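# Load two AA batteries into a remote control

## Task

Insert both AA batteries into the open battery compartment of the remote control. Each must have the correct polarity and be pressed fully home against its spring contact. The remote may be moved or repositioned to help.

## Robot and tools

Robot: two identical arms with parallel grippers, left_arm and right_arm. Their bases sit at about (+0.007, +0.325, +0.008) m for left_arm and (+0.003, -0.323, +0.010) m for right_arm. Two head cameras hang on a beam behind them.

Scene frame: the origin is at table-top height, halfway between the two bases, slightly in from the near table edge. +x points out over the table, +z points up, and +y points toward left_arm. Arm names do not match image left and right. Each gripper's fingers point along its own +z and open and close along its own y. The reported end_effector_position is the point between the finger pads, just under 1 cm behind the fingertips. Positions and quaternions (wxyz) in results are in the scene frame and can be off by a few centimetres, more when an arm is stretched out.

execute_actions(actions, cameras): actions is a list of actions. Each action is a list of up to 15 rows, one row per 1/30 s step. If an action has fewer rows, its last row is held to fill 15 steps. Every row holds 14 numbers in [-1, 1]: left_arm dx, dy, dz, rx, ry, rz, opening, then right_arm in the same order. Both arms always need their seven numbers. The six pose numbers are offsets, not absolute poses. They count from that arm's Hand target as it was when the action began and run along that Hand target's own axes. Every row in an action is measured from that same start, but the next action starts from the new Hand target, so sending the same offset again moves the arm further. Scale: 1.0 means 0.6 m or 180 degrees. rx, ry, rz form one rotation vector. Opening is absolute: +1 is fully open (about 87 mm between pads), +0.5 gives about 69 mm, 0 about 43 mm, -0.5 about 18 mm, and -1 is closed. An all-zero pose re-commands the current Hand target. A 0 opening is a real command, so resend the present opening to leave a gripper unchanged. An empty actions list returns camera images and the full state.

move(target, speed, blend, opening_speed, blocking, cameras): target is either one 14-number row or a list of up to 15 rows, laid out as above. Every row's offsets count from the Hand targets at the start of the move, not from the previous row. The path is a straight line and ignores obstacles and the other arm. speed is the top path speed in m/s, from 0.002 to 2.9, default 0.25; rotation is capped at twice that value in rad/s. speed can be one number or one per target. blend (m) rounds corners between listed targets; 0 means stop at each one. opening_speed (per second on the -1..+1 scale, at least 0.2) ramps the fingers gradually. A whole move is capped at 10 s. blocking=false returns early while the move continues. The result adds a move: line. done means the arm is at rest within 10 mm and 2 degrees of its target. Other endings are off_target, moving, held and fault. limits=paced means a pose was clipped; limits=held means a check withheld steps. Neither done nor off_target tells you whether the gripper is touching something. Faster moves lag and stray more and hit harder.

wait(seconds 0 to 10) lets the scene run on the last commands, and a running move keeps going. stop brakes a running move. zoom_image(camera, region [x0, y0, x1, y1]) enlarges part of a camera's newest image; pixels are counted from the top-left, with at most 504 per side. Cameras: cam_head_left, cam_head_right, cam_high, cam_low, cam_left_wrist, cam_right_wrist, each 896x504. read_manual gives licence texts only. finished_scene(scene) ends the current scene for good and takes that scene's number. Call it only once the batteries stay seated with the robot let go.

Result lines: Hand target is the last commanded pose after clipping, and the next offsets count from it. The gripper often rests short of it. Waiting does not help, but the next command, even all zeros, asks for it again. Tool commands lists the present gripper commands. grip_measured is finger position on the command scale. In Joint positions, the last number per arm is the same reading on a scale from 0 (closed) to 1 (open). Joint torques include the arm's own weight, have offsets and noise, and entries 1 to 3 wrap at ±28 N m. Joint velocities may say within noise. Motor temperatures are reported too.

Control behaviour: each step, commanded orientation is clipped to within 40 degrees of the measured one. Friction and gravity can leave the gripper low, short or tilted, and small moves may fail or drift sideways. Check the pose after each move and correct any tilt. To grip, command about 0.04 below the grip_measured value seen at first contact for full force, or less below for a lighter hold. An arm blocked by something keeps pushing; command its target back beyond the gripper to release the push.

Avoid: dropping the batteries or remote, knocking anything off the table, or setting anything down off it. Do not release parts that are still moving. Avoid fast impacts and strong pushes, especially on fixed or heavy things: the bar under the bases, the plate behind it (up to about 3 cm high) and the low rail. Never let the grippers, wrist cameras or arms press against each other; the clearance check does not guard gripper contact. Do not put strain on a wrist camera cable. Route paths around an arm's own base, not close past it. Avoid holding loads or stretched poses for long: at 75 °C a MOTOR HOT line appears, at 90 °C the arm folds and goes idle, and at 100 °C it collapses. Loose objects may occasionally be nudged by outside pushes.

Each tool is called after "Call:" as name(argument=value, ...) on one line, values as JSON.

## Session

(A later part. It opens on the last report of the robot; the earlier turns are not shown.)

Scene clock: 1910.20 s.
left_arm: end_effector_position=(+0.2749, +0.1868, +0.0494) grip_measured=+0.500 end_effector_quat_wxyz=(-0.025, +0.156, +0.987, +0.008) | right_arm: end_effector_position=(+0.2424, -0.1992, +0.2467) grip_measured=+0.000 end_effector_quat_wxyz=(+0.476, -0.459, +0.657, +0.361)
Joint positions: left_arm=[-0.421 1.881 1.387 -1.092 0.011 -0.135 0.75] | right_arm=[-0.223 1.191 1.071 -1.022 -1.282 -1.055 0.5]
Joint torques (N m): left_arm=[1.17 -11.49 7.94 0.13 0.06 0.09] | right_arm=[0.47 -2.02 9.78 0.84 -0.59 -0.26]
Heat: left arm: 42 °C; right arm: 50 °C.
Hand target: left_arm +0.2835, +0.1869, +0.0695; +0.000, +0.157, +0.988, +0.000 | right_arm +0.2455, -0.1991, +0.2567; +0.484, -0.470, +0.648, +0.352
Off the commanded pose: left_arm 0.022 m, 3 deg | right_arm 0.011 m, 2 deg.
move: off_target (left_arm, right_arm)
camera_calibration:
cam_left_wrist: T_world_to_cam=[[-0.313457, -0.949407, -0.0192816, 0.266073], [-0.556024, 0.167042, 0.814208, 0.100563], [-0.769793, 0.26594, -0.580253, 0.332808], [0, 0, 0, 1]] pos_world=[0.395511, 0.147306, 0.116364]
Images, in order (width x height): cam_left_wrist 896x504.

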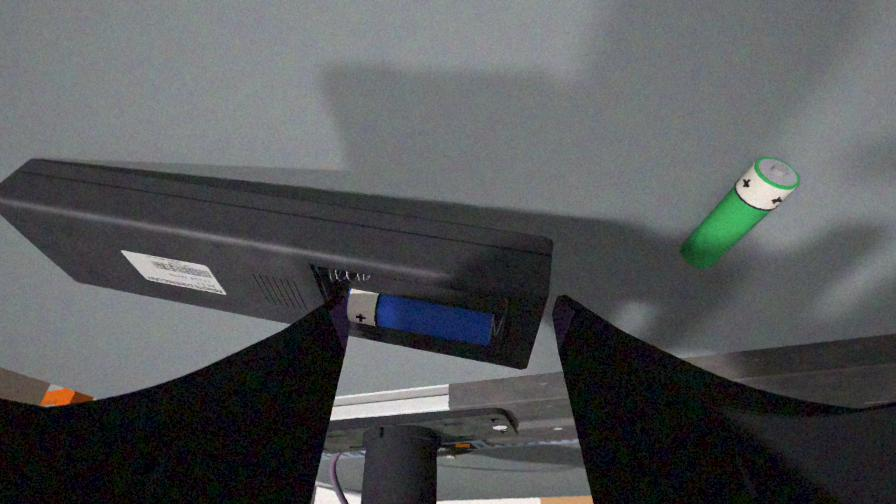

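Call:
move(target=[[0,0,0.09,0,0,0,0.45, 0,0,0,0,0,0,0]], speed=0.05, opening_speed=0.2, cameras=["cam_left_wrist"])

Call:
zoom_image(camera="cam_left_wrist", region=[310, 230, 590, 370])

Scene clock: 1921.63 s.
left_arm: end_effector_position=(+0.2777, +0.1858, +0.0241) grip_measured=+0.450 end_effector_quat_wxyz=(-0.005, +0.157, +0.988, +0.002) | right_arm: end_effector_position=(+0.2424, -0.1992, +0.2467) grip_measured=+0.000 end_effector_quat_wxyz=(+0.476, -0.459, +0.657, +0.361)
Joint positions: left_arm=[-0.421 1.884 1.293 -0.954 0.011 -0.135 0.725] | right_arm=[-0.223 1.191 1.071 -1.022 -1.282 -1.055 0.5]
Joint torques (N m): left_arm=[1.01 -6.6 4.31 0.97 0.05 0.08] | right_arm=[0.5 -2.03 9.8 0.84 -0.59 -0.26]
Heat: left arm: 43 °C; right arm: 49 °C.
Hand target: left_arm +0.2835, +0.1869, +0.0155; +0.000, +0.157, +0.988, +0.000 | right_arm +0.2455, -0.1991, +0.2567; +0.484, -0.470, +0.648, +0.352
Off the commanded pose: left_arm 0.010 m, 1 deg | right_arm 0.011 m, 2 deg.
move: off_target (right_arm)
camera_calibration:
cam_left_wrist: T_world_to_cam=[[-0.313254, -0.949569, -0.0138435, 0.26532], [-0.585842, 0.18175, 0.789783, 0.12901], [-0.747437, 0.255513, -0.613231, 0.317035], [0, 0, 0, 1]] pos_world=[0.395655, 0.147486, 0.0961988]
Images, in order (width x height): cam_left_wrist 896x504.

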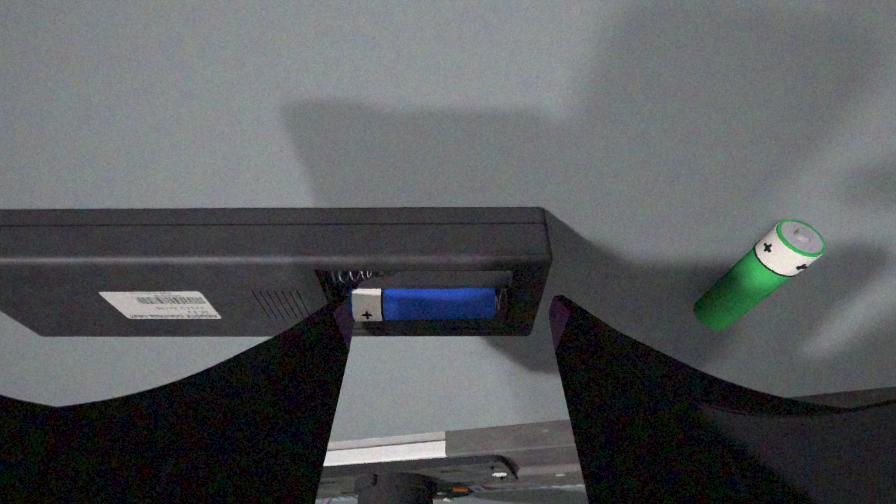

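Scaled by 1.800 from the camera's 896x504 image, which has a finer 1280x720 frame.

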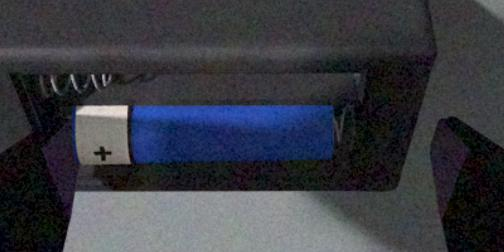

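Call:
move(target=[[0,0,0.02,0,0,0,0.6, 0,0,0,0,0,0,0]], speed=0.05, opening_speed=0.2, cameras=["cam_left_wrist"])

Call:
zoom_image(camera="cam_left_wrist", region=[310, 250, 430, 350])

Scene clock: 1963.73 s.
left_arm: end_effector_position=(+0.2775, +0.1859, +0.0226) grip_measured=+0.599 end_effector_quat_wxyz=(-0.004, +0.157, +0.988, +0.002) | right_arm: end_effector_position=(+0.2424, -0.1992, +0.2467) grip_measured=+0.000 end_effector_quat_wxyz=(+0.476, -0.459, +0.657, +0.361)
Joint positions: left_arm=[-0.421 1.884 1.287 -0.946 0.011 -0.135 0.8] | right_arm=[-0.223 1.191 1.071 -1.022 -1.282 -1.055 0.5]
Joint torques (N m): left_arm=[0.95 -5.41 2.62 1.38 0.05 0.06] | right_arm=[0.46 -2.02 9.78 0.86 -0.58 -0.27]
Heat: left arm: 40 °C; right arm: 47 °C.
Hand target: left_arm +0.2835, +0.1869, +0.0036; +0.000, +0.157, +0.988, +0.000 | right_arm +0.2455, -0.1991, +0.2567; +0.484, -0.470, +0.648, +0.352
Off the commanded pose: left_arm 0.020 m, 1 deg | right_arm 0.011 m, 2 deg.
move: off_target (left_arm, right_arm)
camera_calibration:
cam_left_wrist: T_world_to_cam=[[-0.313316, -0.949552, -0.0135824, 0.2653], [-0.586863, 0.182358, 0.788884, 0.130245], [-0.746609, 0.255141, -0.614392, 0.315826], [0, 0, 0, 1]] pos_world=[0.395357, 0.147585, 0.0948964]
Images, in order (width x height): cam_left_wrist 896x504.

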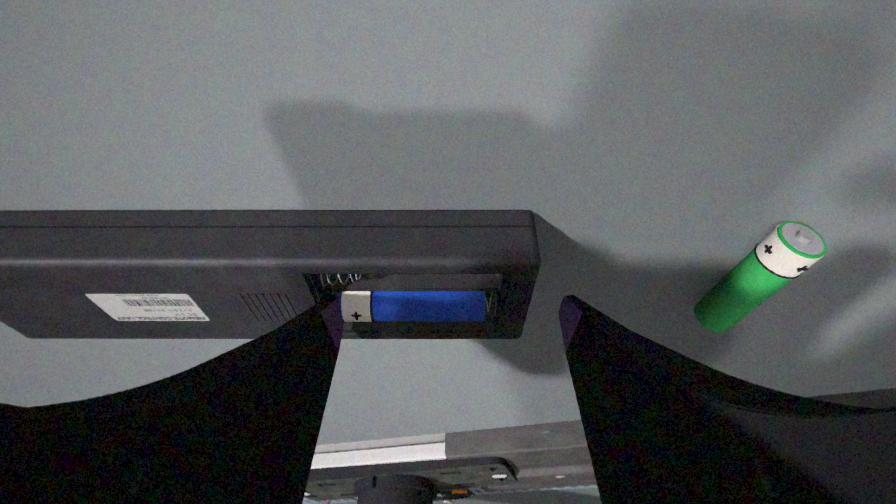

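Scaled by 4.200 from the camera's 896x504 image, which has a finer 1280x720 frame.

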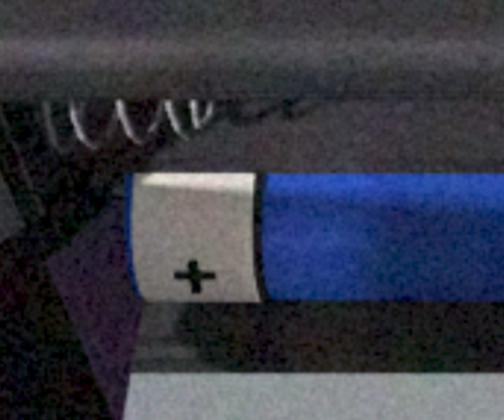

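Call:
move(target=[[0,0,0.0,0,0,0,0.585, 0,0,0,0,0,0,0],[0,0,-0.06,0,0,0,0.585, 0,0,0,0,0,0,0]], speed=0.03, opening_speed=0.2, cameras=["cam_left_wrist"])

Scene clock: 2044.07 s.
left_arm: end_effector_position=(+0.2759, +0.1866, +0.0279) grip_measured=+0.585 end_effector_quat_wxyz=(-0.011, +0.157, +0.988, +0.004) | right_arm: end_effector_position=(+0.2424, -0.1992, +0.2467) grip_measured=+0.000 end_effector_quat_wxyz=(+0.476, -0.459, +0.657, +0.361)
Joint positions: left_arm=[-0.421 1.884 1.307 -0.981 0.011 -0.135 0.793] | right_arm=[-0.223 1.191 1.071 -1.022 -1.282 -1.055 0.5]
Joint torques (N m): left_arm=[0.99 -9.29 7.84 0.18 0.05 0.08] | right_arm=[0.47 -2.03 9.8 0.84 -0.58 -0.26]
Motor temperatures (°C): left_arm=[27 34 38 34 26 27 29] | right_arm=[26 35 44 44 29 29 27]
Heat: left arm: 38 °C; right arm: 44 °C.
Hand target: left_arm +0.2835, +0.1869, +0.0395; +0.000, +0.157, +0.988, +0.000 | right_arm +0.2455, -0.1991, +0.2567; +0.484, -0.470, +0.648, +0.352
Off the commanded pose: left_arm 0.014 m, 1 deg | right_arm 0.011 m, 2 deg.
move: off_target (left_arm, right_arm)
camera_calibration:
cam_left_wrist: T_world_to_cam=[[-0.313317, -0.949521, -0.0155631, 0.265639], [-0.576635, 0.177202, 0.797554, 0.122841], [-0.754536, 0.258861, -0.603047, 0.318975], [0, 0, 0, 1]] pos_world=[0.394741, 0.147892, 0.0985189]
Images, in order (width x height): cam_left_wrist 896x504.

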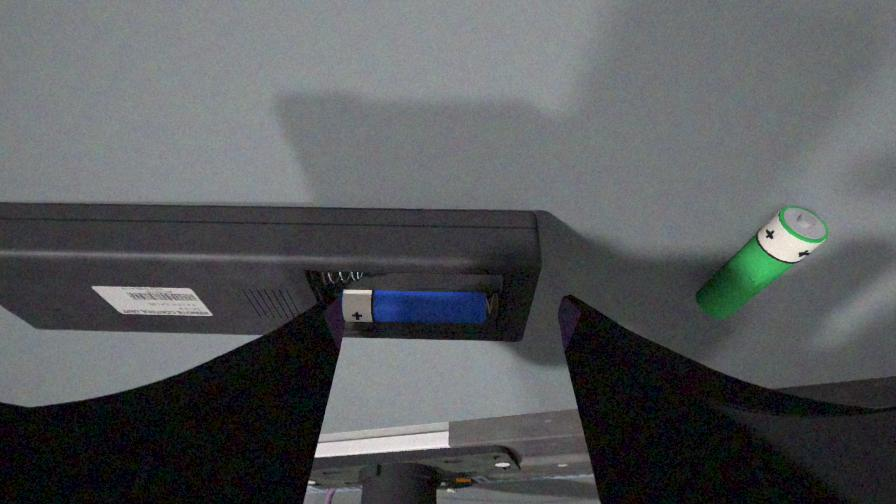

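Call:
move(target=[[0,0,0,0,0,0,0.585, 0.1033,0.1712,0.5148,0,0,0,0.5],[0,0,0,0,0,0,0.585, 0.2073,0.1712,0.5455,0,-0.063,0,0.5]], speed=0.15, cameras=["cam_right_wrist","cam_left_wrist"])

Scene clock: 2066.23 s.
left_arm: end_effector_position=(+0.2758, +0.1866, +0.0279) grip_measured=+0.585 end_effector_quat_wxyz=(-0.011, +0.157, +0.988, +0.004) | right_arm: end_effector_position=(+0.2281, +0.0932, +0.0264) grip_measured=+0.500 end_effector_quat_wxyz=(+0.517, -0.449, +0.616, +0.388)
Joint positions: left_arm=[-0.421 1.884 1.307 -0.981 0.011 -0.135 0.793] | right_arm=[0.915 2.107 0.631 1.333 -0.318 0 0.75]
Joint torques (N m): left_arm=[1.07 -9.39 7.8 0.21 0.07 0.09] | right_arm=[0.21 -6.9 3.75 2.71 0.11 0.05]
Motor temperatures (°C): left_arm=[27 37 43 32 26 27 29] | right_arm=[26 35 44 46 29 29 27]
Heat: left arm: 43 °C; right arm: 46 °C.
Hand target: left_arm +0.2835, +0.1869, +0.0396; +0.000, +0.157, +0.988, +0.000 | right_arm +0.2342, +0.0978, +0.0448; +0.546, -0.433, +0.597, +0.397
Off the commanded pose: left_arm 0.014 m, 1 deg | right_arm 0.020 m, 4 deg.
move: off_target (left_arm, right_arm)
camera_calibration:
cam_left_wrist: T_world_to_cam=[[-0.313346, -0.949511, -0.0155838, 0.26565], [-0.576353, 0.177107, 0.797778, 0.122801], [-0.754739, 0.258962, -0.60275, 0.31895], [0, 0, 0, 1]] pos_world=[0.394741, 0.147893, 0.0984194]
cam_right_wrist: T_world_to_cam=[[0.962857, -0.269132, -0.0217568, -0.192812], [-0.242088, -0.824796, -0.510985, 0.167044], [0.119578, 0.497273, -0.859314, 0.0965133], [0, 0, 0, 1]] pos_world=[0.214549, 0.0378915, 0.164097]
Images, in order (width x height): cam_left_wrist 896x504, cam_right_wrist 896x504.

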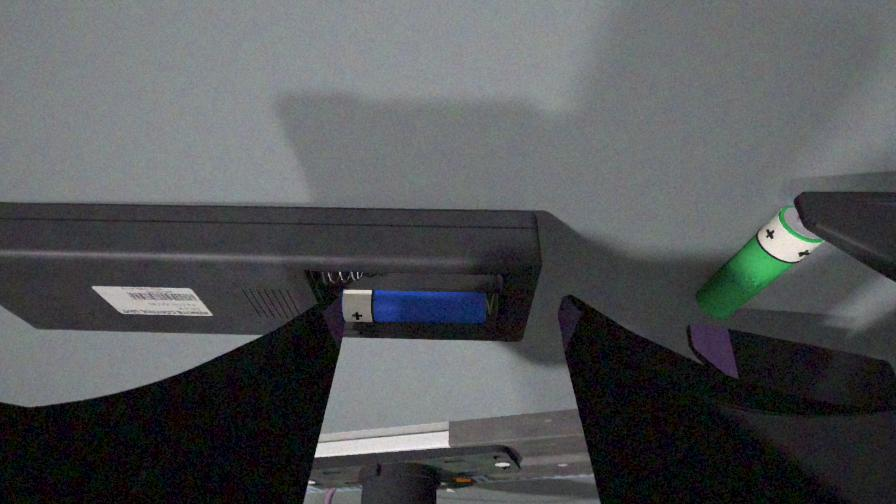

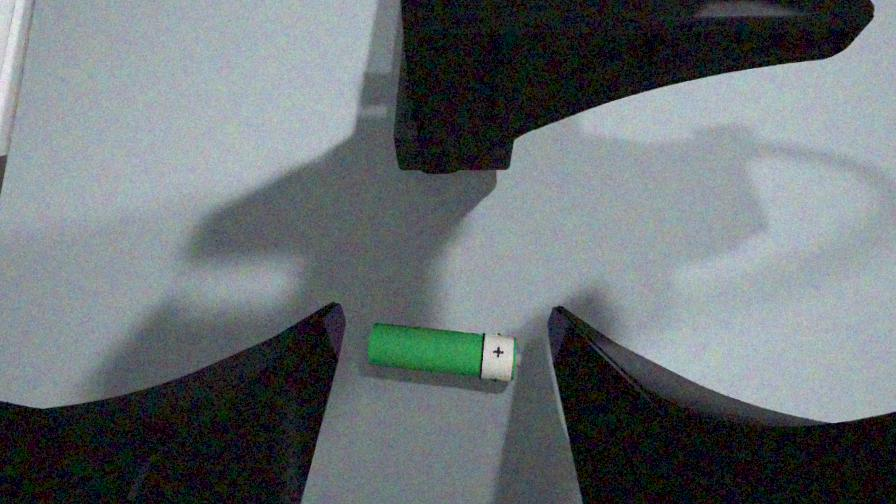

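Call:
move(target=[0,0,0,0,0,0,0.585, -0.0048,-0.0049,0.150,0,0,0,0.5], speed=0.06, cameras=["cam_right_wrist","cam_left_wrist"])

Scene clock: 2084.10 s.
left_arm: end_effector_position=(+0.2758, +0.1912, +0.0284) grip_measured=+0.585 end_effector_quat_wxyz=(-0.015, +0.150, +0.989, +0.005) | right_arm: end_effector_position=(+0.2598, +0.1729, +0.0258) grip_measured=+0.500 end_effector_quat_wxyz=(+0.536, -0.442, +0.604, +0.391)
Joint positions: left_arm=[-0.407 1.884 1.307 -0.989 0.011 -0.135 0.793] | right_arm=[0.97 2.288 0.993 1.2 -0.253 0.007 0.75]
Joint torques (N m): left_arm=[0.35 -9.28 7.86 0.31 0.06 0.07] | right_arm=[0.59 -9.22 7.84 1.91 0.06 0.02]
Motor temperatures (°C): left_arm=[27 38 45 32 26 27 29] | right_arm=[26 38 43 51 29 29 27]
Heat: left arm: 45 °C; right arm: 51 °C.
Hand target: left_arm +0.2835, +0.1869, +0.0396; +0.000, +0.157, +0.988, +0.000 | right_arm +0.2648, +0.1823, +0.0397; +0.546, -0.433, +0.597, +0.397
Off the commanded pose: left_arm 0.014 m, 2 deg | right_arm 0.018 m, 2 deg.
move: off_target (left_arm, right_arm)
camera_calibration:
cam_left_wrist: T_world_to_cam=[[-0.300205, -0.953722, -0.0170819, 0.267228], [-0.572993, 0.165988, 0.802576, 0.122602], [-0.762598, 0.250725, -0.596306, 0.321588], [0, 0, 0, 1]] pos_world=[0.395716, 0.153881, 0.0979325]
cam_right_wrist: T_world_to_cam=[[0.960845, -0.277002, -0.00686013, -0.20035], [-0.235354, -0.802813, -0.547813, 0.23551], [0.146238, 0.527978, -0.836572, 0.0397665], [0, 0, 0, 1]] pos_world=[0.242118, 0.112577, 0.160909]
Images, in order (width x height): cam_left_wrist 896x504, cam_right_wrist 896x504.

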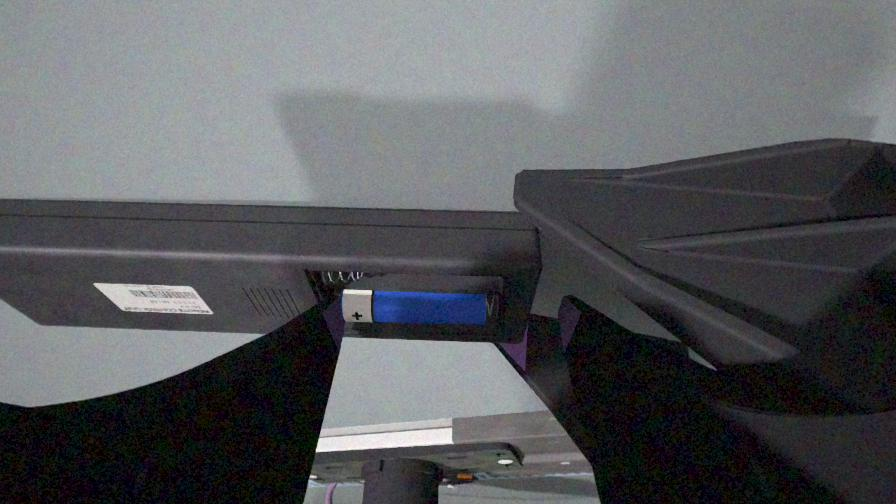

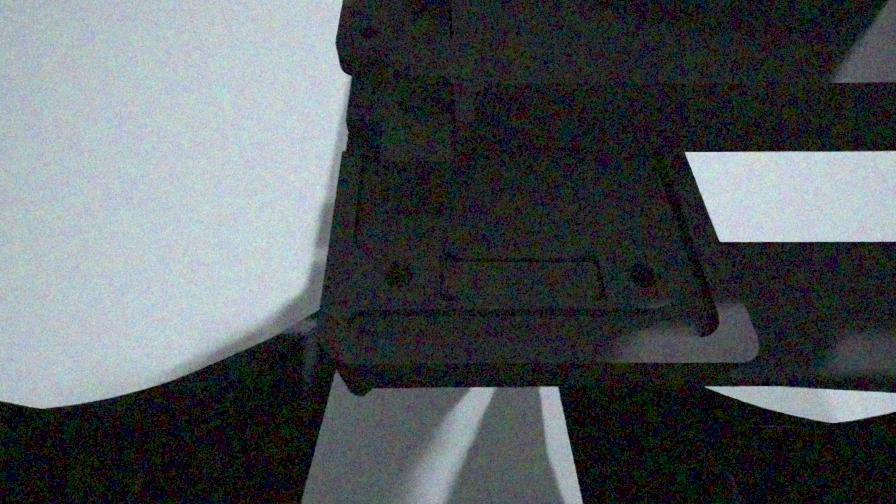

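Call:
move(target=[[0,0,0,0,0,0,0.585, 0.0,0.0,-0.018,0,0,0,0.5],[0,0,0,0,0,0,0.585, 0.0,0.0,-0.018,0,0,0,0.0]], speed=0.06, opening_speed=0.3, cameras=["cam_left_wrist"])

Scene clock: 2099.00 s.
left_arm: end_effector_position=(+0.2745, +0.1898, +0.0288) grip_measured=+0.585 end_effector_quat_wxyz=(-0.017, +0.153, +0.988, +0.006) | right_arm: end_effector_position=(+0.2582, +0.1701, +0.0220) grip_measured=+0.079 end_effector_quat_wxyz=(+0.532, -0.443, +0.608, +0.390)
Joint positions: left_arm=[-0.413 1.884 1.308 -0.994 0.011 -0.134 0.793] | right_arm=[0.97 2.288 0.982 1.2 -0.253 0.008 0.54]
Joint torques (N m): left_arm=[0.44 -9.24 7.64 0.33 0.06 0.07] | right_arm=[-0.02 -10.95 4.15 2.16 -0.02 -0.01]
Heat: left arm: 46 °C; right arm: 51 °C.
Hand target: left_arm +0.2835, +0.1869, +0.0396; +0.000, +0.157, +0.988, +0.000 | right_arm +0.2614, +0.1721, +0.0407; +0.546, -0.433, +0.597, +0.397
Off the commanded pose: left_arm 0.014 m, 2 deg | right_arm 0.019 m, 2 deg.
move: off_target (left_arm, right_arm); target 2's new opening was sent with right_arm's hand 0.019 m and 2 deg from that target
camera_calibration:
cam_left_wrist: T_world_to_cam=[[-0.306823, -0.951611, -0.0172371, 0.266962], [-0.56977, 0.169141, 0.80421, 0.120247], [-0.762379, 0.256571, -0.594095, 0.320048], [0, 0, 0, 1]] pos_world=[0.394421, 0.15159, 0.0980367]
Images, in order (width x height): cam_left_wrist 896x504.

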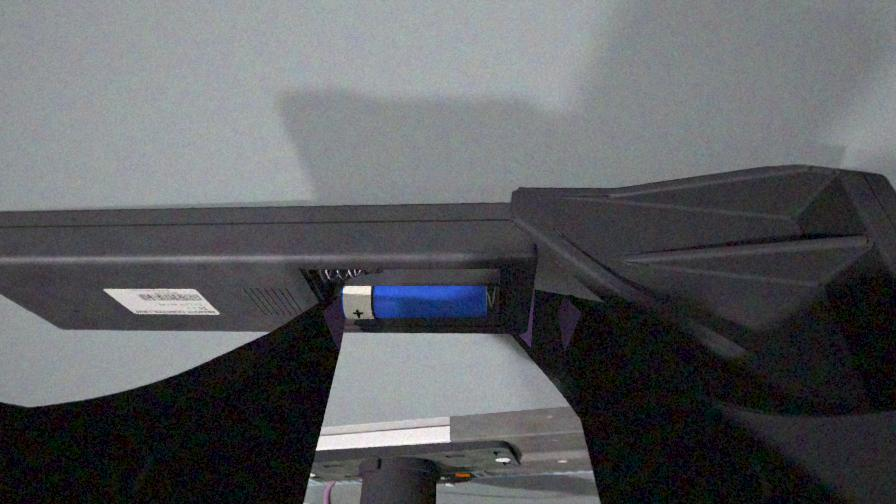

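Call:
move(target=[[0,0,-0.08,0,0,0,0.585, 0.0,0.0,0,0,0,0,0.0]], speed=0.05, cameras=["cam_left_wrist"])

Scene clock: 2105.60 s.
left_arm: end_effector_position=(+0.2748, +0.1888, +0.0634) grip_measured=+0.585 end_effector_quat_wxyz=(-0.035, +0.154, +0.987, +0.011) | right_arm: end_effector_position=(+0.2582, +0.1701, +0.0220) grip_measured=+0.079 end_effector_quat_wxyz=(+0.532, -0.443, +0.608, +0.390)
Joint positions: left_arm=[-0.414 1.884 1.443 -1.167 0.011 -0.134 0.793] | right_arm=[0.97 2.288 0.982 1.2 -0.253 0.008 0.54]
Joint torques (N m): left_arm=[0.58 -13 7.71 0.18 0.07 0.09] | right_arm=[-0.01 -10.91 4.18 2.17 -0.01 -0.01]
Heat: left arm: 45 °C; right arm: 51 °C.
Hand target: left_arm +0.2835, +0.1869, +0.0875; +0.000, +0.157, +0.988, +0.000 | right_arm +0.2614, +0.1721, +0.0407; +0.546, -0.433, +0.597, +0.397
Off the commanded pose: left_arm 0.026 m, 4 deg | right_arm 0.019 m, 2 deg.
move: off_target (left_arm, right_arm)
camera_calibration:
cam_left_wrist: T_world_to_cam=[[-0.308517, -0.950961, -0.0221443, 0.267261], [-0.541121, 0.156313, 0.82629, 0.0859067], [-0.782308, 0.266907, -0.56281, 0.342503], [0, 0, 0, 1]] pos_world=[0.396883, 0.14931, 0.127698]
Images, in order (width x height): cam_left_wrist 896x504.

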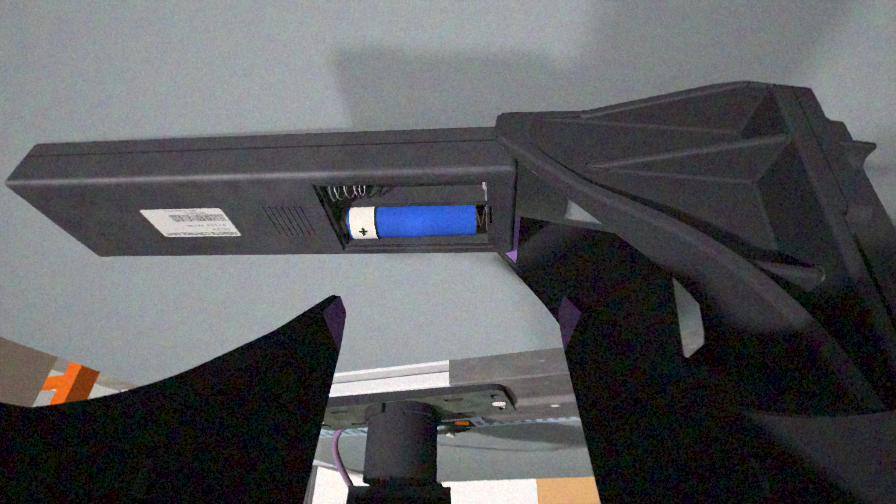

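Call:
zoom_image(camera="cam_left_wrist", region=[300, 160, 520, 270])

Scaled by 2.291 from the camera's 896x504 image, which has a finer 1280x720 frame.

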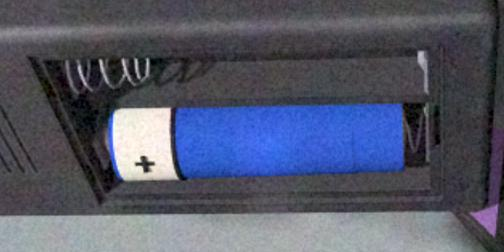

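Call:
move(target=[[0,0,-0.1,0,0,0,0.4, 0.0,0.0,0,0,0,0,0.0],[0.0558,0.0342,-0.1,-0.0438,-0.2756,-0.0940,-0.8, 0.0,0.0,0,0,0,0,0.0]], speed=0.15, cameras=["cam_left_wrist"])

Scene clock: 2131.73 s.
left_arm: end_effector_position=(+0.2510, +0.2175, +0.1379) grip_measured=-0.800 end_effector_quat_wxyz=(+0.396, +0.018, +0.918, +0.006) | right_arm: end_effector_position=(+0.2573, +0.1707, +0.0252) grip_measured=+0.079 end_effector_quat_wxyz=(+0.534, -0.442, +0.605, +0.392)
Joint positions: left_arm=[-0.608 0.958 0.767 -0.636 -0.442 -0.435 0.1] | right_arm=[0.972 2.283 0.979 1.208 -0.253 0.009 0.54]
Joint torques (N m): left_arm=[-0.31 -3.4 5.85 2.28 -0.46 -0.18] | right_arm=[-0.06 -10.59 4.46 2.08 -0.01 -0.01]
Motor temperatures (°C): left_arm=[27 45 44 32 26 27 29] | right_arm=[26 45 41 53 29 29 28]
Heat: left arm: 45 °C; right arm: 53 °C.
Hand target: left_arm +0.2580, +0.2168, +0.1476; +0.423, +0.000, +0.906, +0.000 | right_arm +0.2614, +0.1721, +0.0407; +0.546, -0.434, +0.597, +0.397
Off the commanded pose: left_arm 0.012 m, 4 deg | right_arm 0.016 m, 2 deg.
move: off_target (left_arm, right_arm); target 2's new opening was sent with left_arm's hand 0.012 m and 4 deg from that target
camera_calibration:
cam_left_wrist: T_world_to_cam=[[-0.0214538, -0.999105, -0.0364501, 0.229215], [-0.996237, 0.0183014, 0.0847217, 0.2535], [-0.0839788, 0.0381305, -0.995738, 0.292403], [0, 0, 0, 1]] pos_world=[0.282019, 0.213221, 0.278035]
Images, in order (width x height): cam_left_wrist 896x504.

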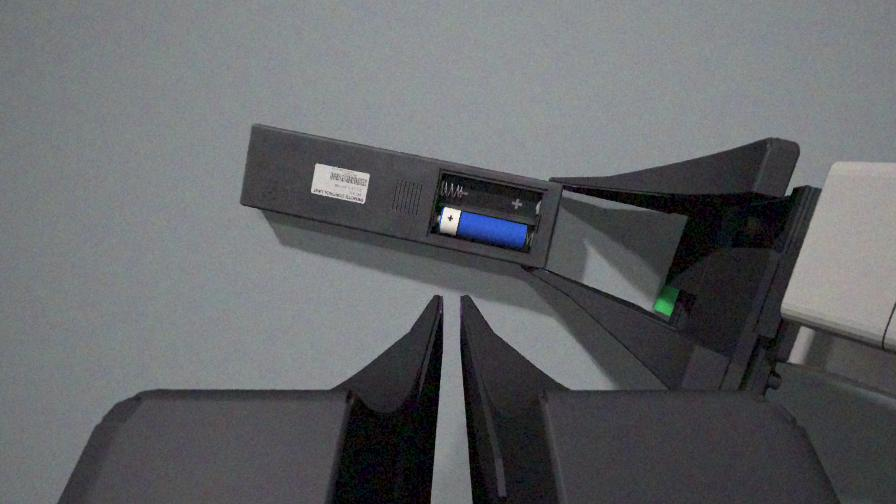

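Call:
zoom_image(camera="cam_left_wrist", region=[410, 160, 570, 280])

Call:
wait(seconds=0, cameras=["cam_right_wrist"])

Call:
zoom_image(camera="cam_right_wrist", region=[340, 60, 560, 260])

Scaled by 3.150 from the camera's 896x504 image, which has a finer 1280x720 frame.

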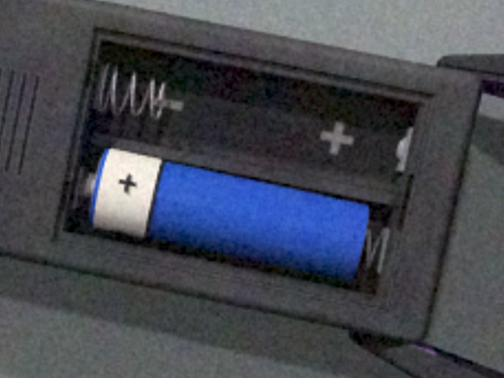

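Scene clock: 2140.00 s.
left_arm: end_effector_position=(+0.2510, +0.2175, +0.1379) grip_measured=-0.800 end_effector_quat_wxyz=(+0.396, +0.018, +0.918, +0.006) | right_arm: end_effector_position=(+0.2573, +0.1707, +0.0252) grip_measured=+0.079 end_effector_quat_wxyz=(+0.534, -0.442, +0.605, +0.392)
Joint positions: left_arm=[-0.608 0.958 0.767 -0.636 -0.442 -0.435 0.1] | right_arm=[0.972 2.283 0.979 1.208 -0.253 0.009 0.54]
Joint torques (N m): left_arm=[-0.35 -3.36 5.97 2.27 -0.46 -0.17] | right_arm=[-0.08 -10.62 4.49 2.07 -0.03 -0.01]
Heat: left arm: 44 °C; right arm: 54 °C.
Hand target: left_arm +0.2580, +0.2168, +0.1476; +0.423, +0.000, +0.906, +0.000 | right_arm +0.2614, +0.1721, +0.0407; +0.546, -0.434, +0.597, +0.397
Tool commands: left_gripper/opening=-0.8 right_gripper/opening=+0.0
Off the commanded pose: left_arm 0.012 m, 4 deg | right_arm 0.016 m, 2 deg.
camera_calibration:
cam_right_wrist: T_world_to_cam=[[0.961161, -0.275833, -0.00922707, -0.198844], [-0.235845, -0.803537, -0.54654, 0.233021], [0.14334, 0.527489, -0.837382, 0.0415485], [0, 0, 0, 1]] pos_world=[0.240122, 0.110477, 0.160312]
Images, in order (width x height): cam_right_wrist 896x504.

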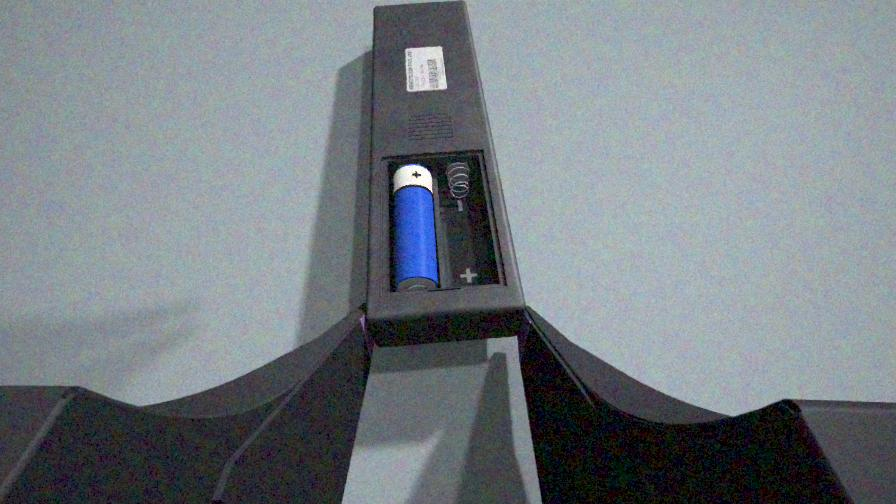

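Scaled by 2.291 from the camera's 896x504 image, which has a finer 1280x720 frame.

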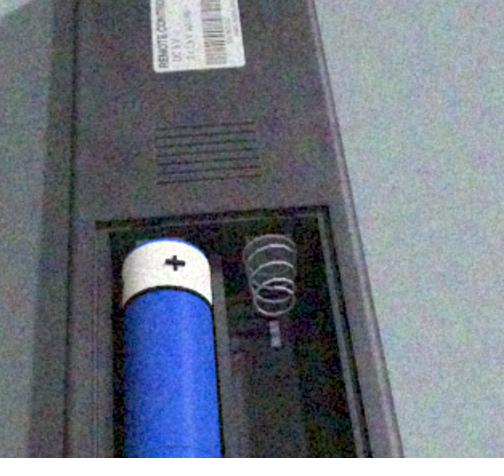

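Call:
move(target=[[0.0755,0.007,0.08,-0.1884,0.2327,-0.4037,-1, 0,0,0,0,0,0,0],[0.0755,0.007,0.1113,-0.1884,0.2327,-0.4037,-1, 0,0,0,0,0,0,0]], speed=0.15, cameras=["cam_left_wrist","cam_right_wrist"])

Scene clock: 2175.83 s.
left_arm: end_effector_position=(+0.2662, +0.2234, +0.0628) grip_measured=-1.000 end_effector_quat_wxyz=(-0.006, -0.621, +0.783, +0.020) | right_arm: end_effector_position=(+0.2573, +0.1707, +0.0252) grip_measured=+0.079 end_effector_quat_wxyz=(+0.534, -0.442, +0.605, +0.392)
Joint positions: left_arm=[-0.187 1.611 1.118 -1.083 0.004 -1.558 0] | right_arm=[0.972 2.283 0.979 1.208 -0.253 0.009 0.54]
Joint torques (N m): left_arm=[1.14 -5.45 7.83 0.49 0.15 -0.1] | right_arm=[-0.05 -10.61 4.52 2.07 -0.01 -0.01]
Motor temperatures (°C): left_arm=[27 36 44 34 26 28 29] | right_arm=[26 49 41 56 29 29 28]
Heat: left arm: 44 °C; right arm: 56 °C.
Hand target: left_arm +0.2801, +0.2210, +0.0699; +0.000, -0.630, +0.777, +0.000 | right_arm +0.2614, +0.1721, +0.0407; +0.546, -0.434, +0.597, +0.397
Off the commanded pose: left_arm 0.016 m, 3 deg | right_arm 0.016 m, 2 deg.
move: off_target (left_arm, right_arm)
camera_calibration:
cam_left_wrist: T_world_to_cam=[[0.971853, -0.230225, -0.0499773, -0.202641], [-0.108352, -0.625175, 0.772927, 0.139085], [-0.209192, -0.745756, -0.632524, 0.404286], [0, 0, 0, 1]] pos_world=[0.296581, 0.341799, 0.13809]
cam_right_wrist: T_world_to_cam=[[0.961161, -0.275833, -0.00922707, -0.198844], [-0.235845, -0.803537, -0.54654, 0.233021], [0.14334, 0.527489, -0.837382, 0.0415485], [0, 0, 0, 1]] pos_world=[0.240122, 0.110477, 0.160312]
Images, in order (width x height): cam_left_wrist 896x504, cam_right_wrist 896x504.

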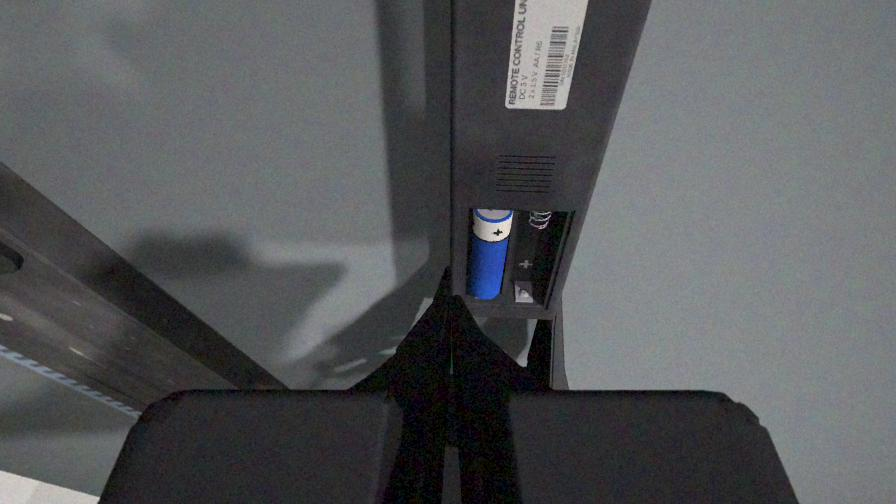

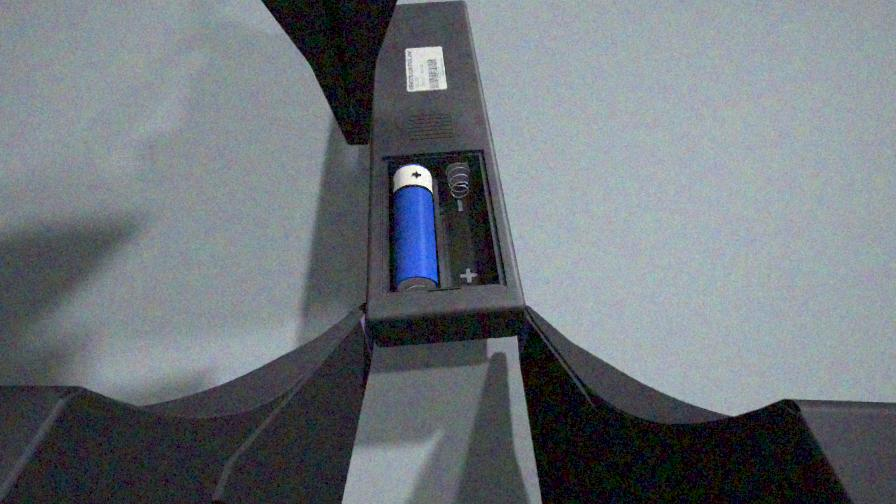

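Call:
execute_actions(actions=[], cameras=["cam_left_wrist","cam_head_left","cam_high"])

Scene clock: 2208.03 s.
left_arm: end_effector_position=(+0.2662, +0.2234, +0.0628) grip_measured=-1.000 end_effector_quat_wxyz=(-0.006, -0.621, +0.783, +0.020) | right_arm: end_effector_position=(+0.2573, +0.1707, +0.0252) grip_measured=+0.079 end_effector_quat_wxyz=(+0.534, -0.442, +0.605, +0.392)
Joint positions: left_arm=[-0.187 1.611 1.118 -1.083 0.004 -1.558 0] | right_arm=[0.972 2.283 0.979 1.208 -0.253 0.009 0.54]
Joint velocities: within noise
Joint torques (N m): left_arm=[1.21 -5.34 7.87 0.47 0.16 -0.08] | right_arm=[-0.03 -10.59 4.51 2.1 -0.02 -0.03]
Motor temperatures (°C): left_arm=[27 37 44 32 26 27 29] | right_arm=[26 51 40 58 28 29 28]
Heat: left arm: 44 °C; right arm: 58 °C.
Hand target: left_arm +0.2801, +0.2210, +0.0699; +0.000, -0.630, +0.777, +0.000 | right_arm +0.2614, +0.1721, +0.0407; +0.546, -0.434, +0.597, +0.397
Tool commands: left_gripper/opening=-1.0 right_gripper/opening=+0.0
Off the commanded pose: left_arm 0.016 m, 3 deg | right_arm 0.016 m, 2 deg.
camera_calibration:
cam_left_wrist: T_world_to_cam=[[0.971853, -0.230225, -0.0499773, -0.202641], [-0.108352, -0.625175, 0.772927, 0.139085], [-0.209192, -0.745756, -0.632524, 0.404286], [0, 0, 0, 1]] pos_world=[0.296581, 0.341799, 0.13809]
Images, in order (width x height): cam_head_left 896x504, cam_high 896x504, cam_left_wrist 896x504.

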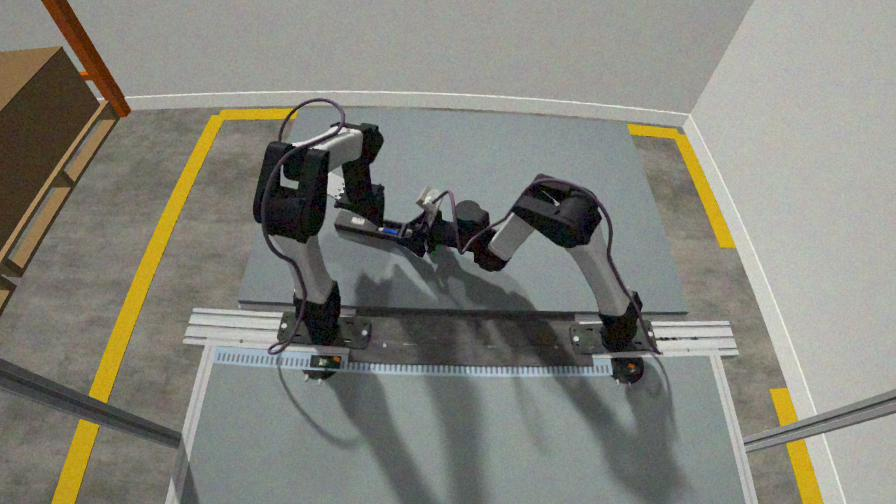

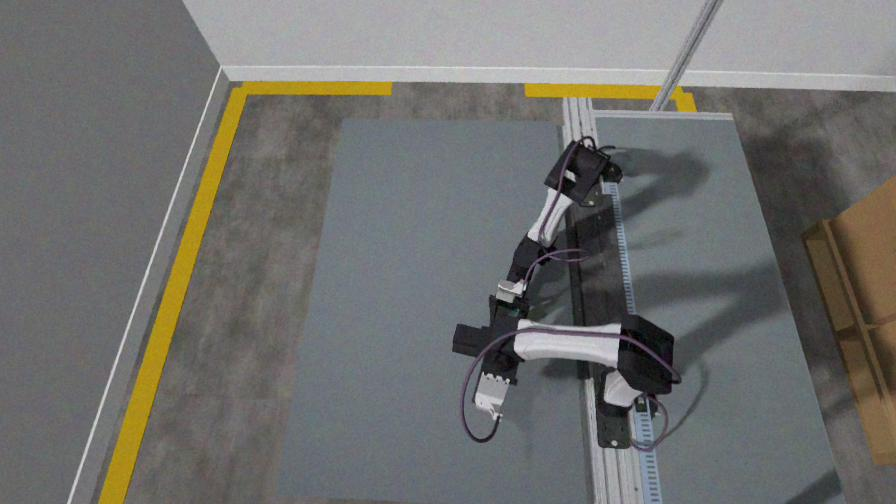

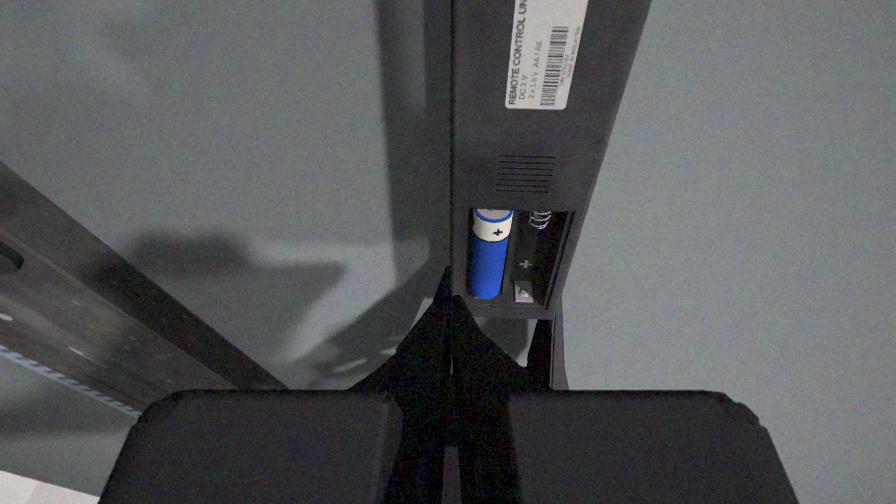

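Call:
zoom_image(camera="cam_left_wrist", region=[430, 190, 610, 330])

Scaled by 2.800 from the camera's 896x504 image, which has a finer 1280x720 frame.

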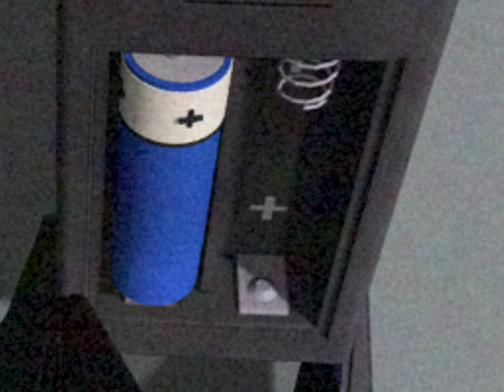

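Call:
move(target=[0,-0.0185,0.03,0,0,0,-1,0,0,0,0,0,0,0], speed=0.1, cameras=["cam_left_wrist"])

Scene clock: 2220.60 s.
left_arm: end_effector_position=(+0.2789, +0.2208, +0.0476) grip_measured=-1.000 end_effector_quat_wxyz=(-0.003, -0.621, +0.783, +0.016) | right_arm: end_effector_position=(+0.2573, +0.1707, +0.0252) grip_measured=+0.079 end_effector_quat_wxyz=(+0.534, -0.442, +0.605, +0.392)
Joint positions: left_arm=[-0.187 1.668 1.118 -1.016 0.005 -1.558 0] | right_arm=[0.972 2.283 0.979 1.208 -0.253 0.009 0.54]
Joint torques (N m): left_arm=[0.98 -5.48 7.25 0.49 0.15 -0.1] | right_arm=[-0.06 -10.62 4.55 2.09 -0.01 -0.02]
Motor temperatures (°C): left_arm=[27 37 45 32 26 27 29] | right_arm=[26 51 40 58 28 29 28]
Heat: left arm: 45 °C; right arm: 58 °C.
Hand target: left_arm +0.2909, +0.2186, +0.0519; +0.000, -0.630, +0.777, +0.000 | right_arm +0.2614, +0.1721, +0.0407; +0.546, -0.434, +0.597, +0.397
Off the commanded pose: left_arm 0.013 m, 2 deg | right_arm 0.016 m, 2 deg.
move: off_target (left_arm, right_arm)
camera_calibration:
cam_left_wrist: T_world_to_cam=[[0.972256, -0.230474, -0.0400022, -0.216893], [-0.115906, -0.623188, 0.773435, 0.152233], [-0.203186, -0.747341, -0.632612, 0.394083], [0, 0, 0, 1]] pos_world=[0.308592, 0.339396, 0.122883]
Images, in order (width x height): cam_left_wrist 896x504.

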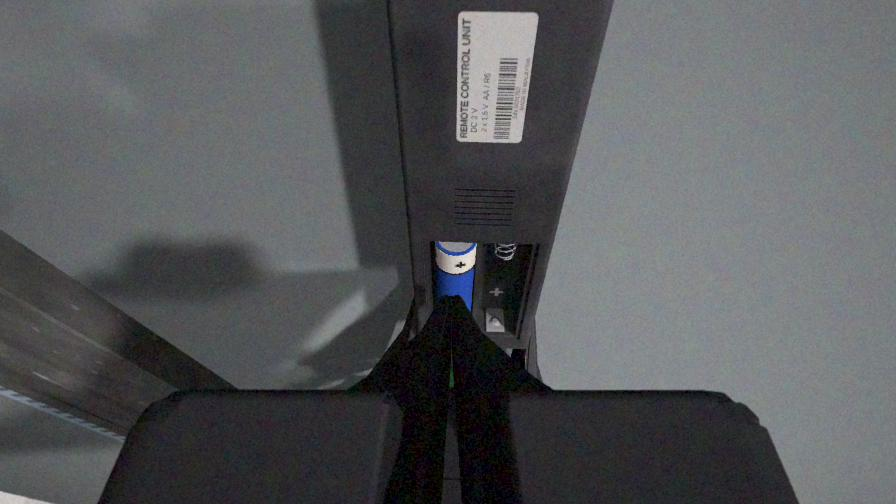

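Call:
move(target=[0,0,0.0665,0,0,0,-1,0,0,0,0,0,0,0], speed=0.08, cameras=["cam_left_wrist"])

Call:
zoom_image(camera="cam_left_wrist", region=[380, 190, 560, 330])

Scene clock: 2227.60 s.
left_arm: end_effector_position=(+0.2876, +0.2175, +0.0241) grip_measured=-1.000 end_effector_quat_wxyz=(-0.002, -0.624, +0.781, -0.002) | right_arm: end_effector_position=(+0.2562, +0.1684, +0.0196) grip_measured=+0.079 end_effector_quat_wxyz=(+0.528, -0.444, +0.611, +0.389)
Joint positions: left_arm=[-0.181 1.711 1.065 -0.892 0.025 -1.558 0] | right_arm=[0.972 2.285 0.974 1.194 -0.253 0.009 0.539]
Joint torques (N m): left_arm=[0.69 -4.42 3.32 0.97 -0.07 -0.13] | right_arm=[-0.08 -10.63 4.86 2.21 -0.03 -0.02]
Motor temperatures (°C): left_arm=[27 36 45 32 26 27 29] | right_arm=[26 51 40 58 28 29 28]
Heat: left arm: 45 °C; right arm: 58 °C.
Hand target: left_arm +0.2910, +0.2187, +0.0120; +0.000, -0.630, +0.777, +0.000 | right_arm +0.2614, +0.1721, +0.0407; +0.546, -0.434, +0.597, +0.397
Off the commanded pose: left_arm 0.013 m, 1 deg | right_arm 0.022 m, 3 deg.
move: off_target (left_arm, right_arm)
camera_calibration:
cam_left_wrist: T_world_to_cam=[[0.97435, -0.224727, -0.0118547, -0.229491], [-0.129635, -0.603559, 0.786709, 0.168733], [-0.18395, -0.764993, -0.61721, 0.37646], [0, 0, 0, 1]] pos_world=[0.314728, 0.338257, 0.0968899]
Images, in order (width x height): cam_left_wrist 896x504.

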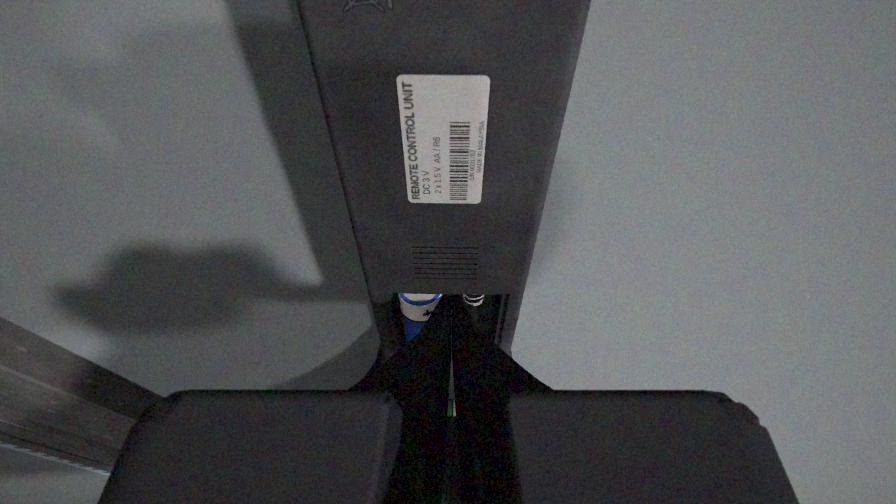

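Scaled by 2.800 from the camera's 896x504 image, which has a finer 1280x720 frame.

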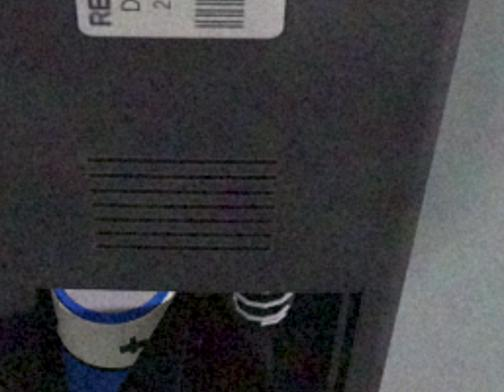

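Call:
move(target=[0.0015,0.0177,-0.063,0,0,0,-1,0,0,0,0,0,0,0], speed=0.1, cameras=["cam_left_wrist"])

Call:
zoom_image(camera="cam_left_wrist", region=[400, 190, 580, 330])

Scene clock: 2237.43 s.
left_arm: end_effector_position=(+0.2715, +0.2189, +0.0326) grip_measured=-1.000 end_effector_quat_wxyz=(-0.017, -0.622, +0.782, +0.017) | right_arm: end_effector_position=(+0.2555, +0.1690, +0.0203) grip_measured=+0.079 end_effector_quat_wxyz=(+0.528, -0.444, +0.610, +0.390)
Joint positions: left_arm=[-0.187 1.683 1.068 -0.97 0.026 -1.559 0] | right_arm=[0.973 2.283 0.974 1.194 -0.253 0.009 0.539]
Joint torques (N m): left_arm=[0.72 -9.65 6.99 0.07 -0.06 -0.12] | right_arm=[-0.21 -10.63 4.88 2.21 -0.01 0]
Motor temperatures (°C): left_arm=[27 36 44 32 26 27 29] | right_arm=[26 51 40 57 28 29 28]
Heat: left arm: 44 °C; right arm: 57 °C.
Hand target: left_arm +0.2804, +0.2200, +0.0498; +0.000, -0.630, +0.777, +0.000 | right_arm +0.2614, +0.1721, +0.0407; +0.546, -0.433, +0.597, +0.397
Off the commanded pose: left_arm 0.019 m, 3 deg | right_arm 0.021 m, 3 deg.
move: off_target (left_arm, right_arm)
camera_calibration:
cam_left_wrist: T_world_to_cam=[[0.971704, -0.22871, -0.0590199, -0.210292], [-0.0959426, -0.610502, 0.786182, 0.153182], [-0.21584, -0.758274, -0.61517, 0.386998], [0, 0, 0, 1]] pos_world=[0.302567, 0.338873, 0.105229]
Images, in order (width x height): cam_left_wrist 896x504.

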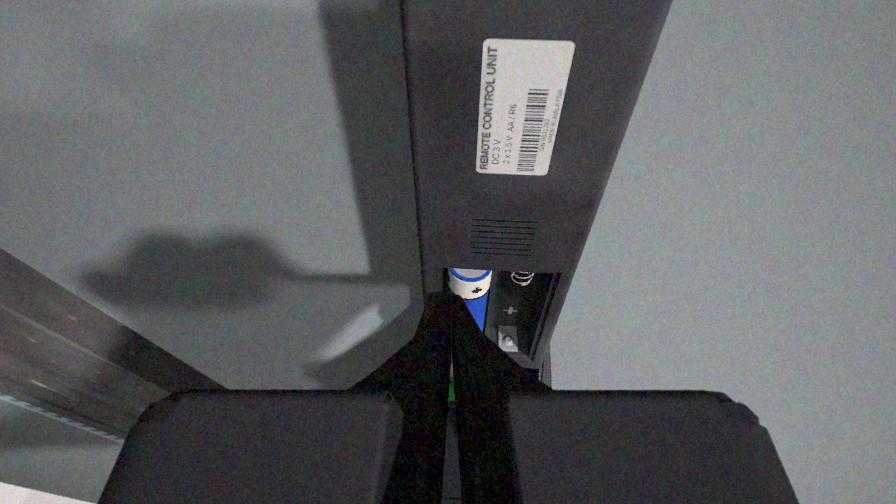

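Scaled by 2.800 from the camera's 896x504 image, which has a finer 1280x720 frame.

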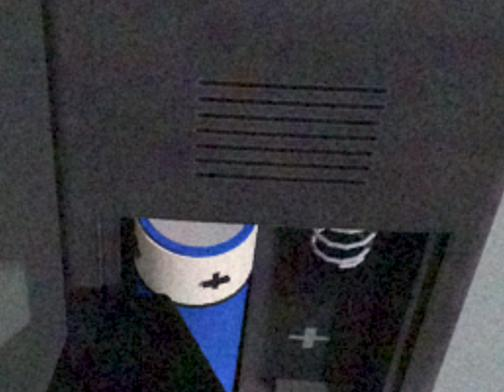

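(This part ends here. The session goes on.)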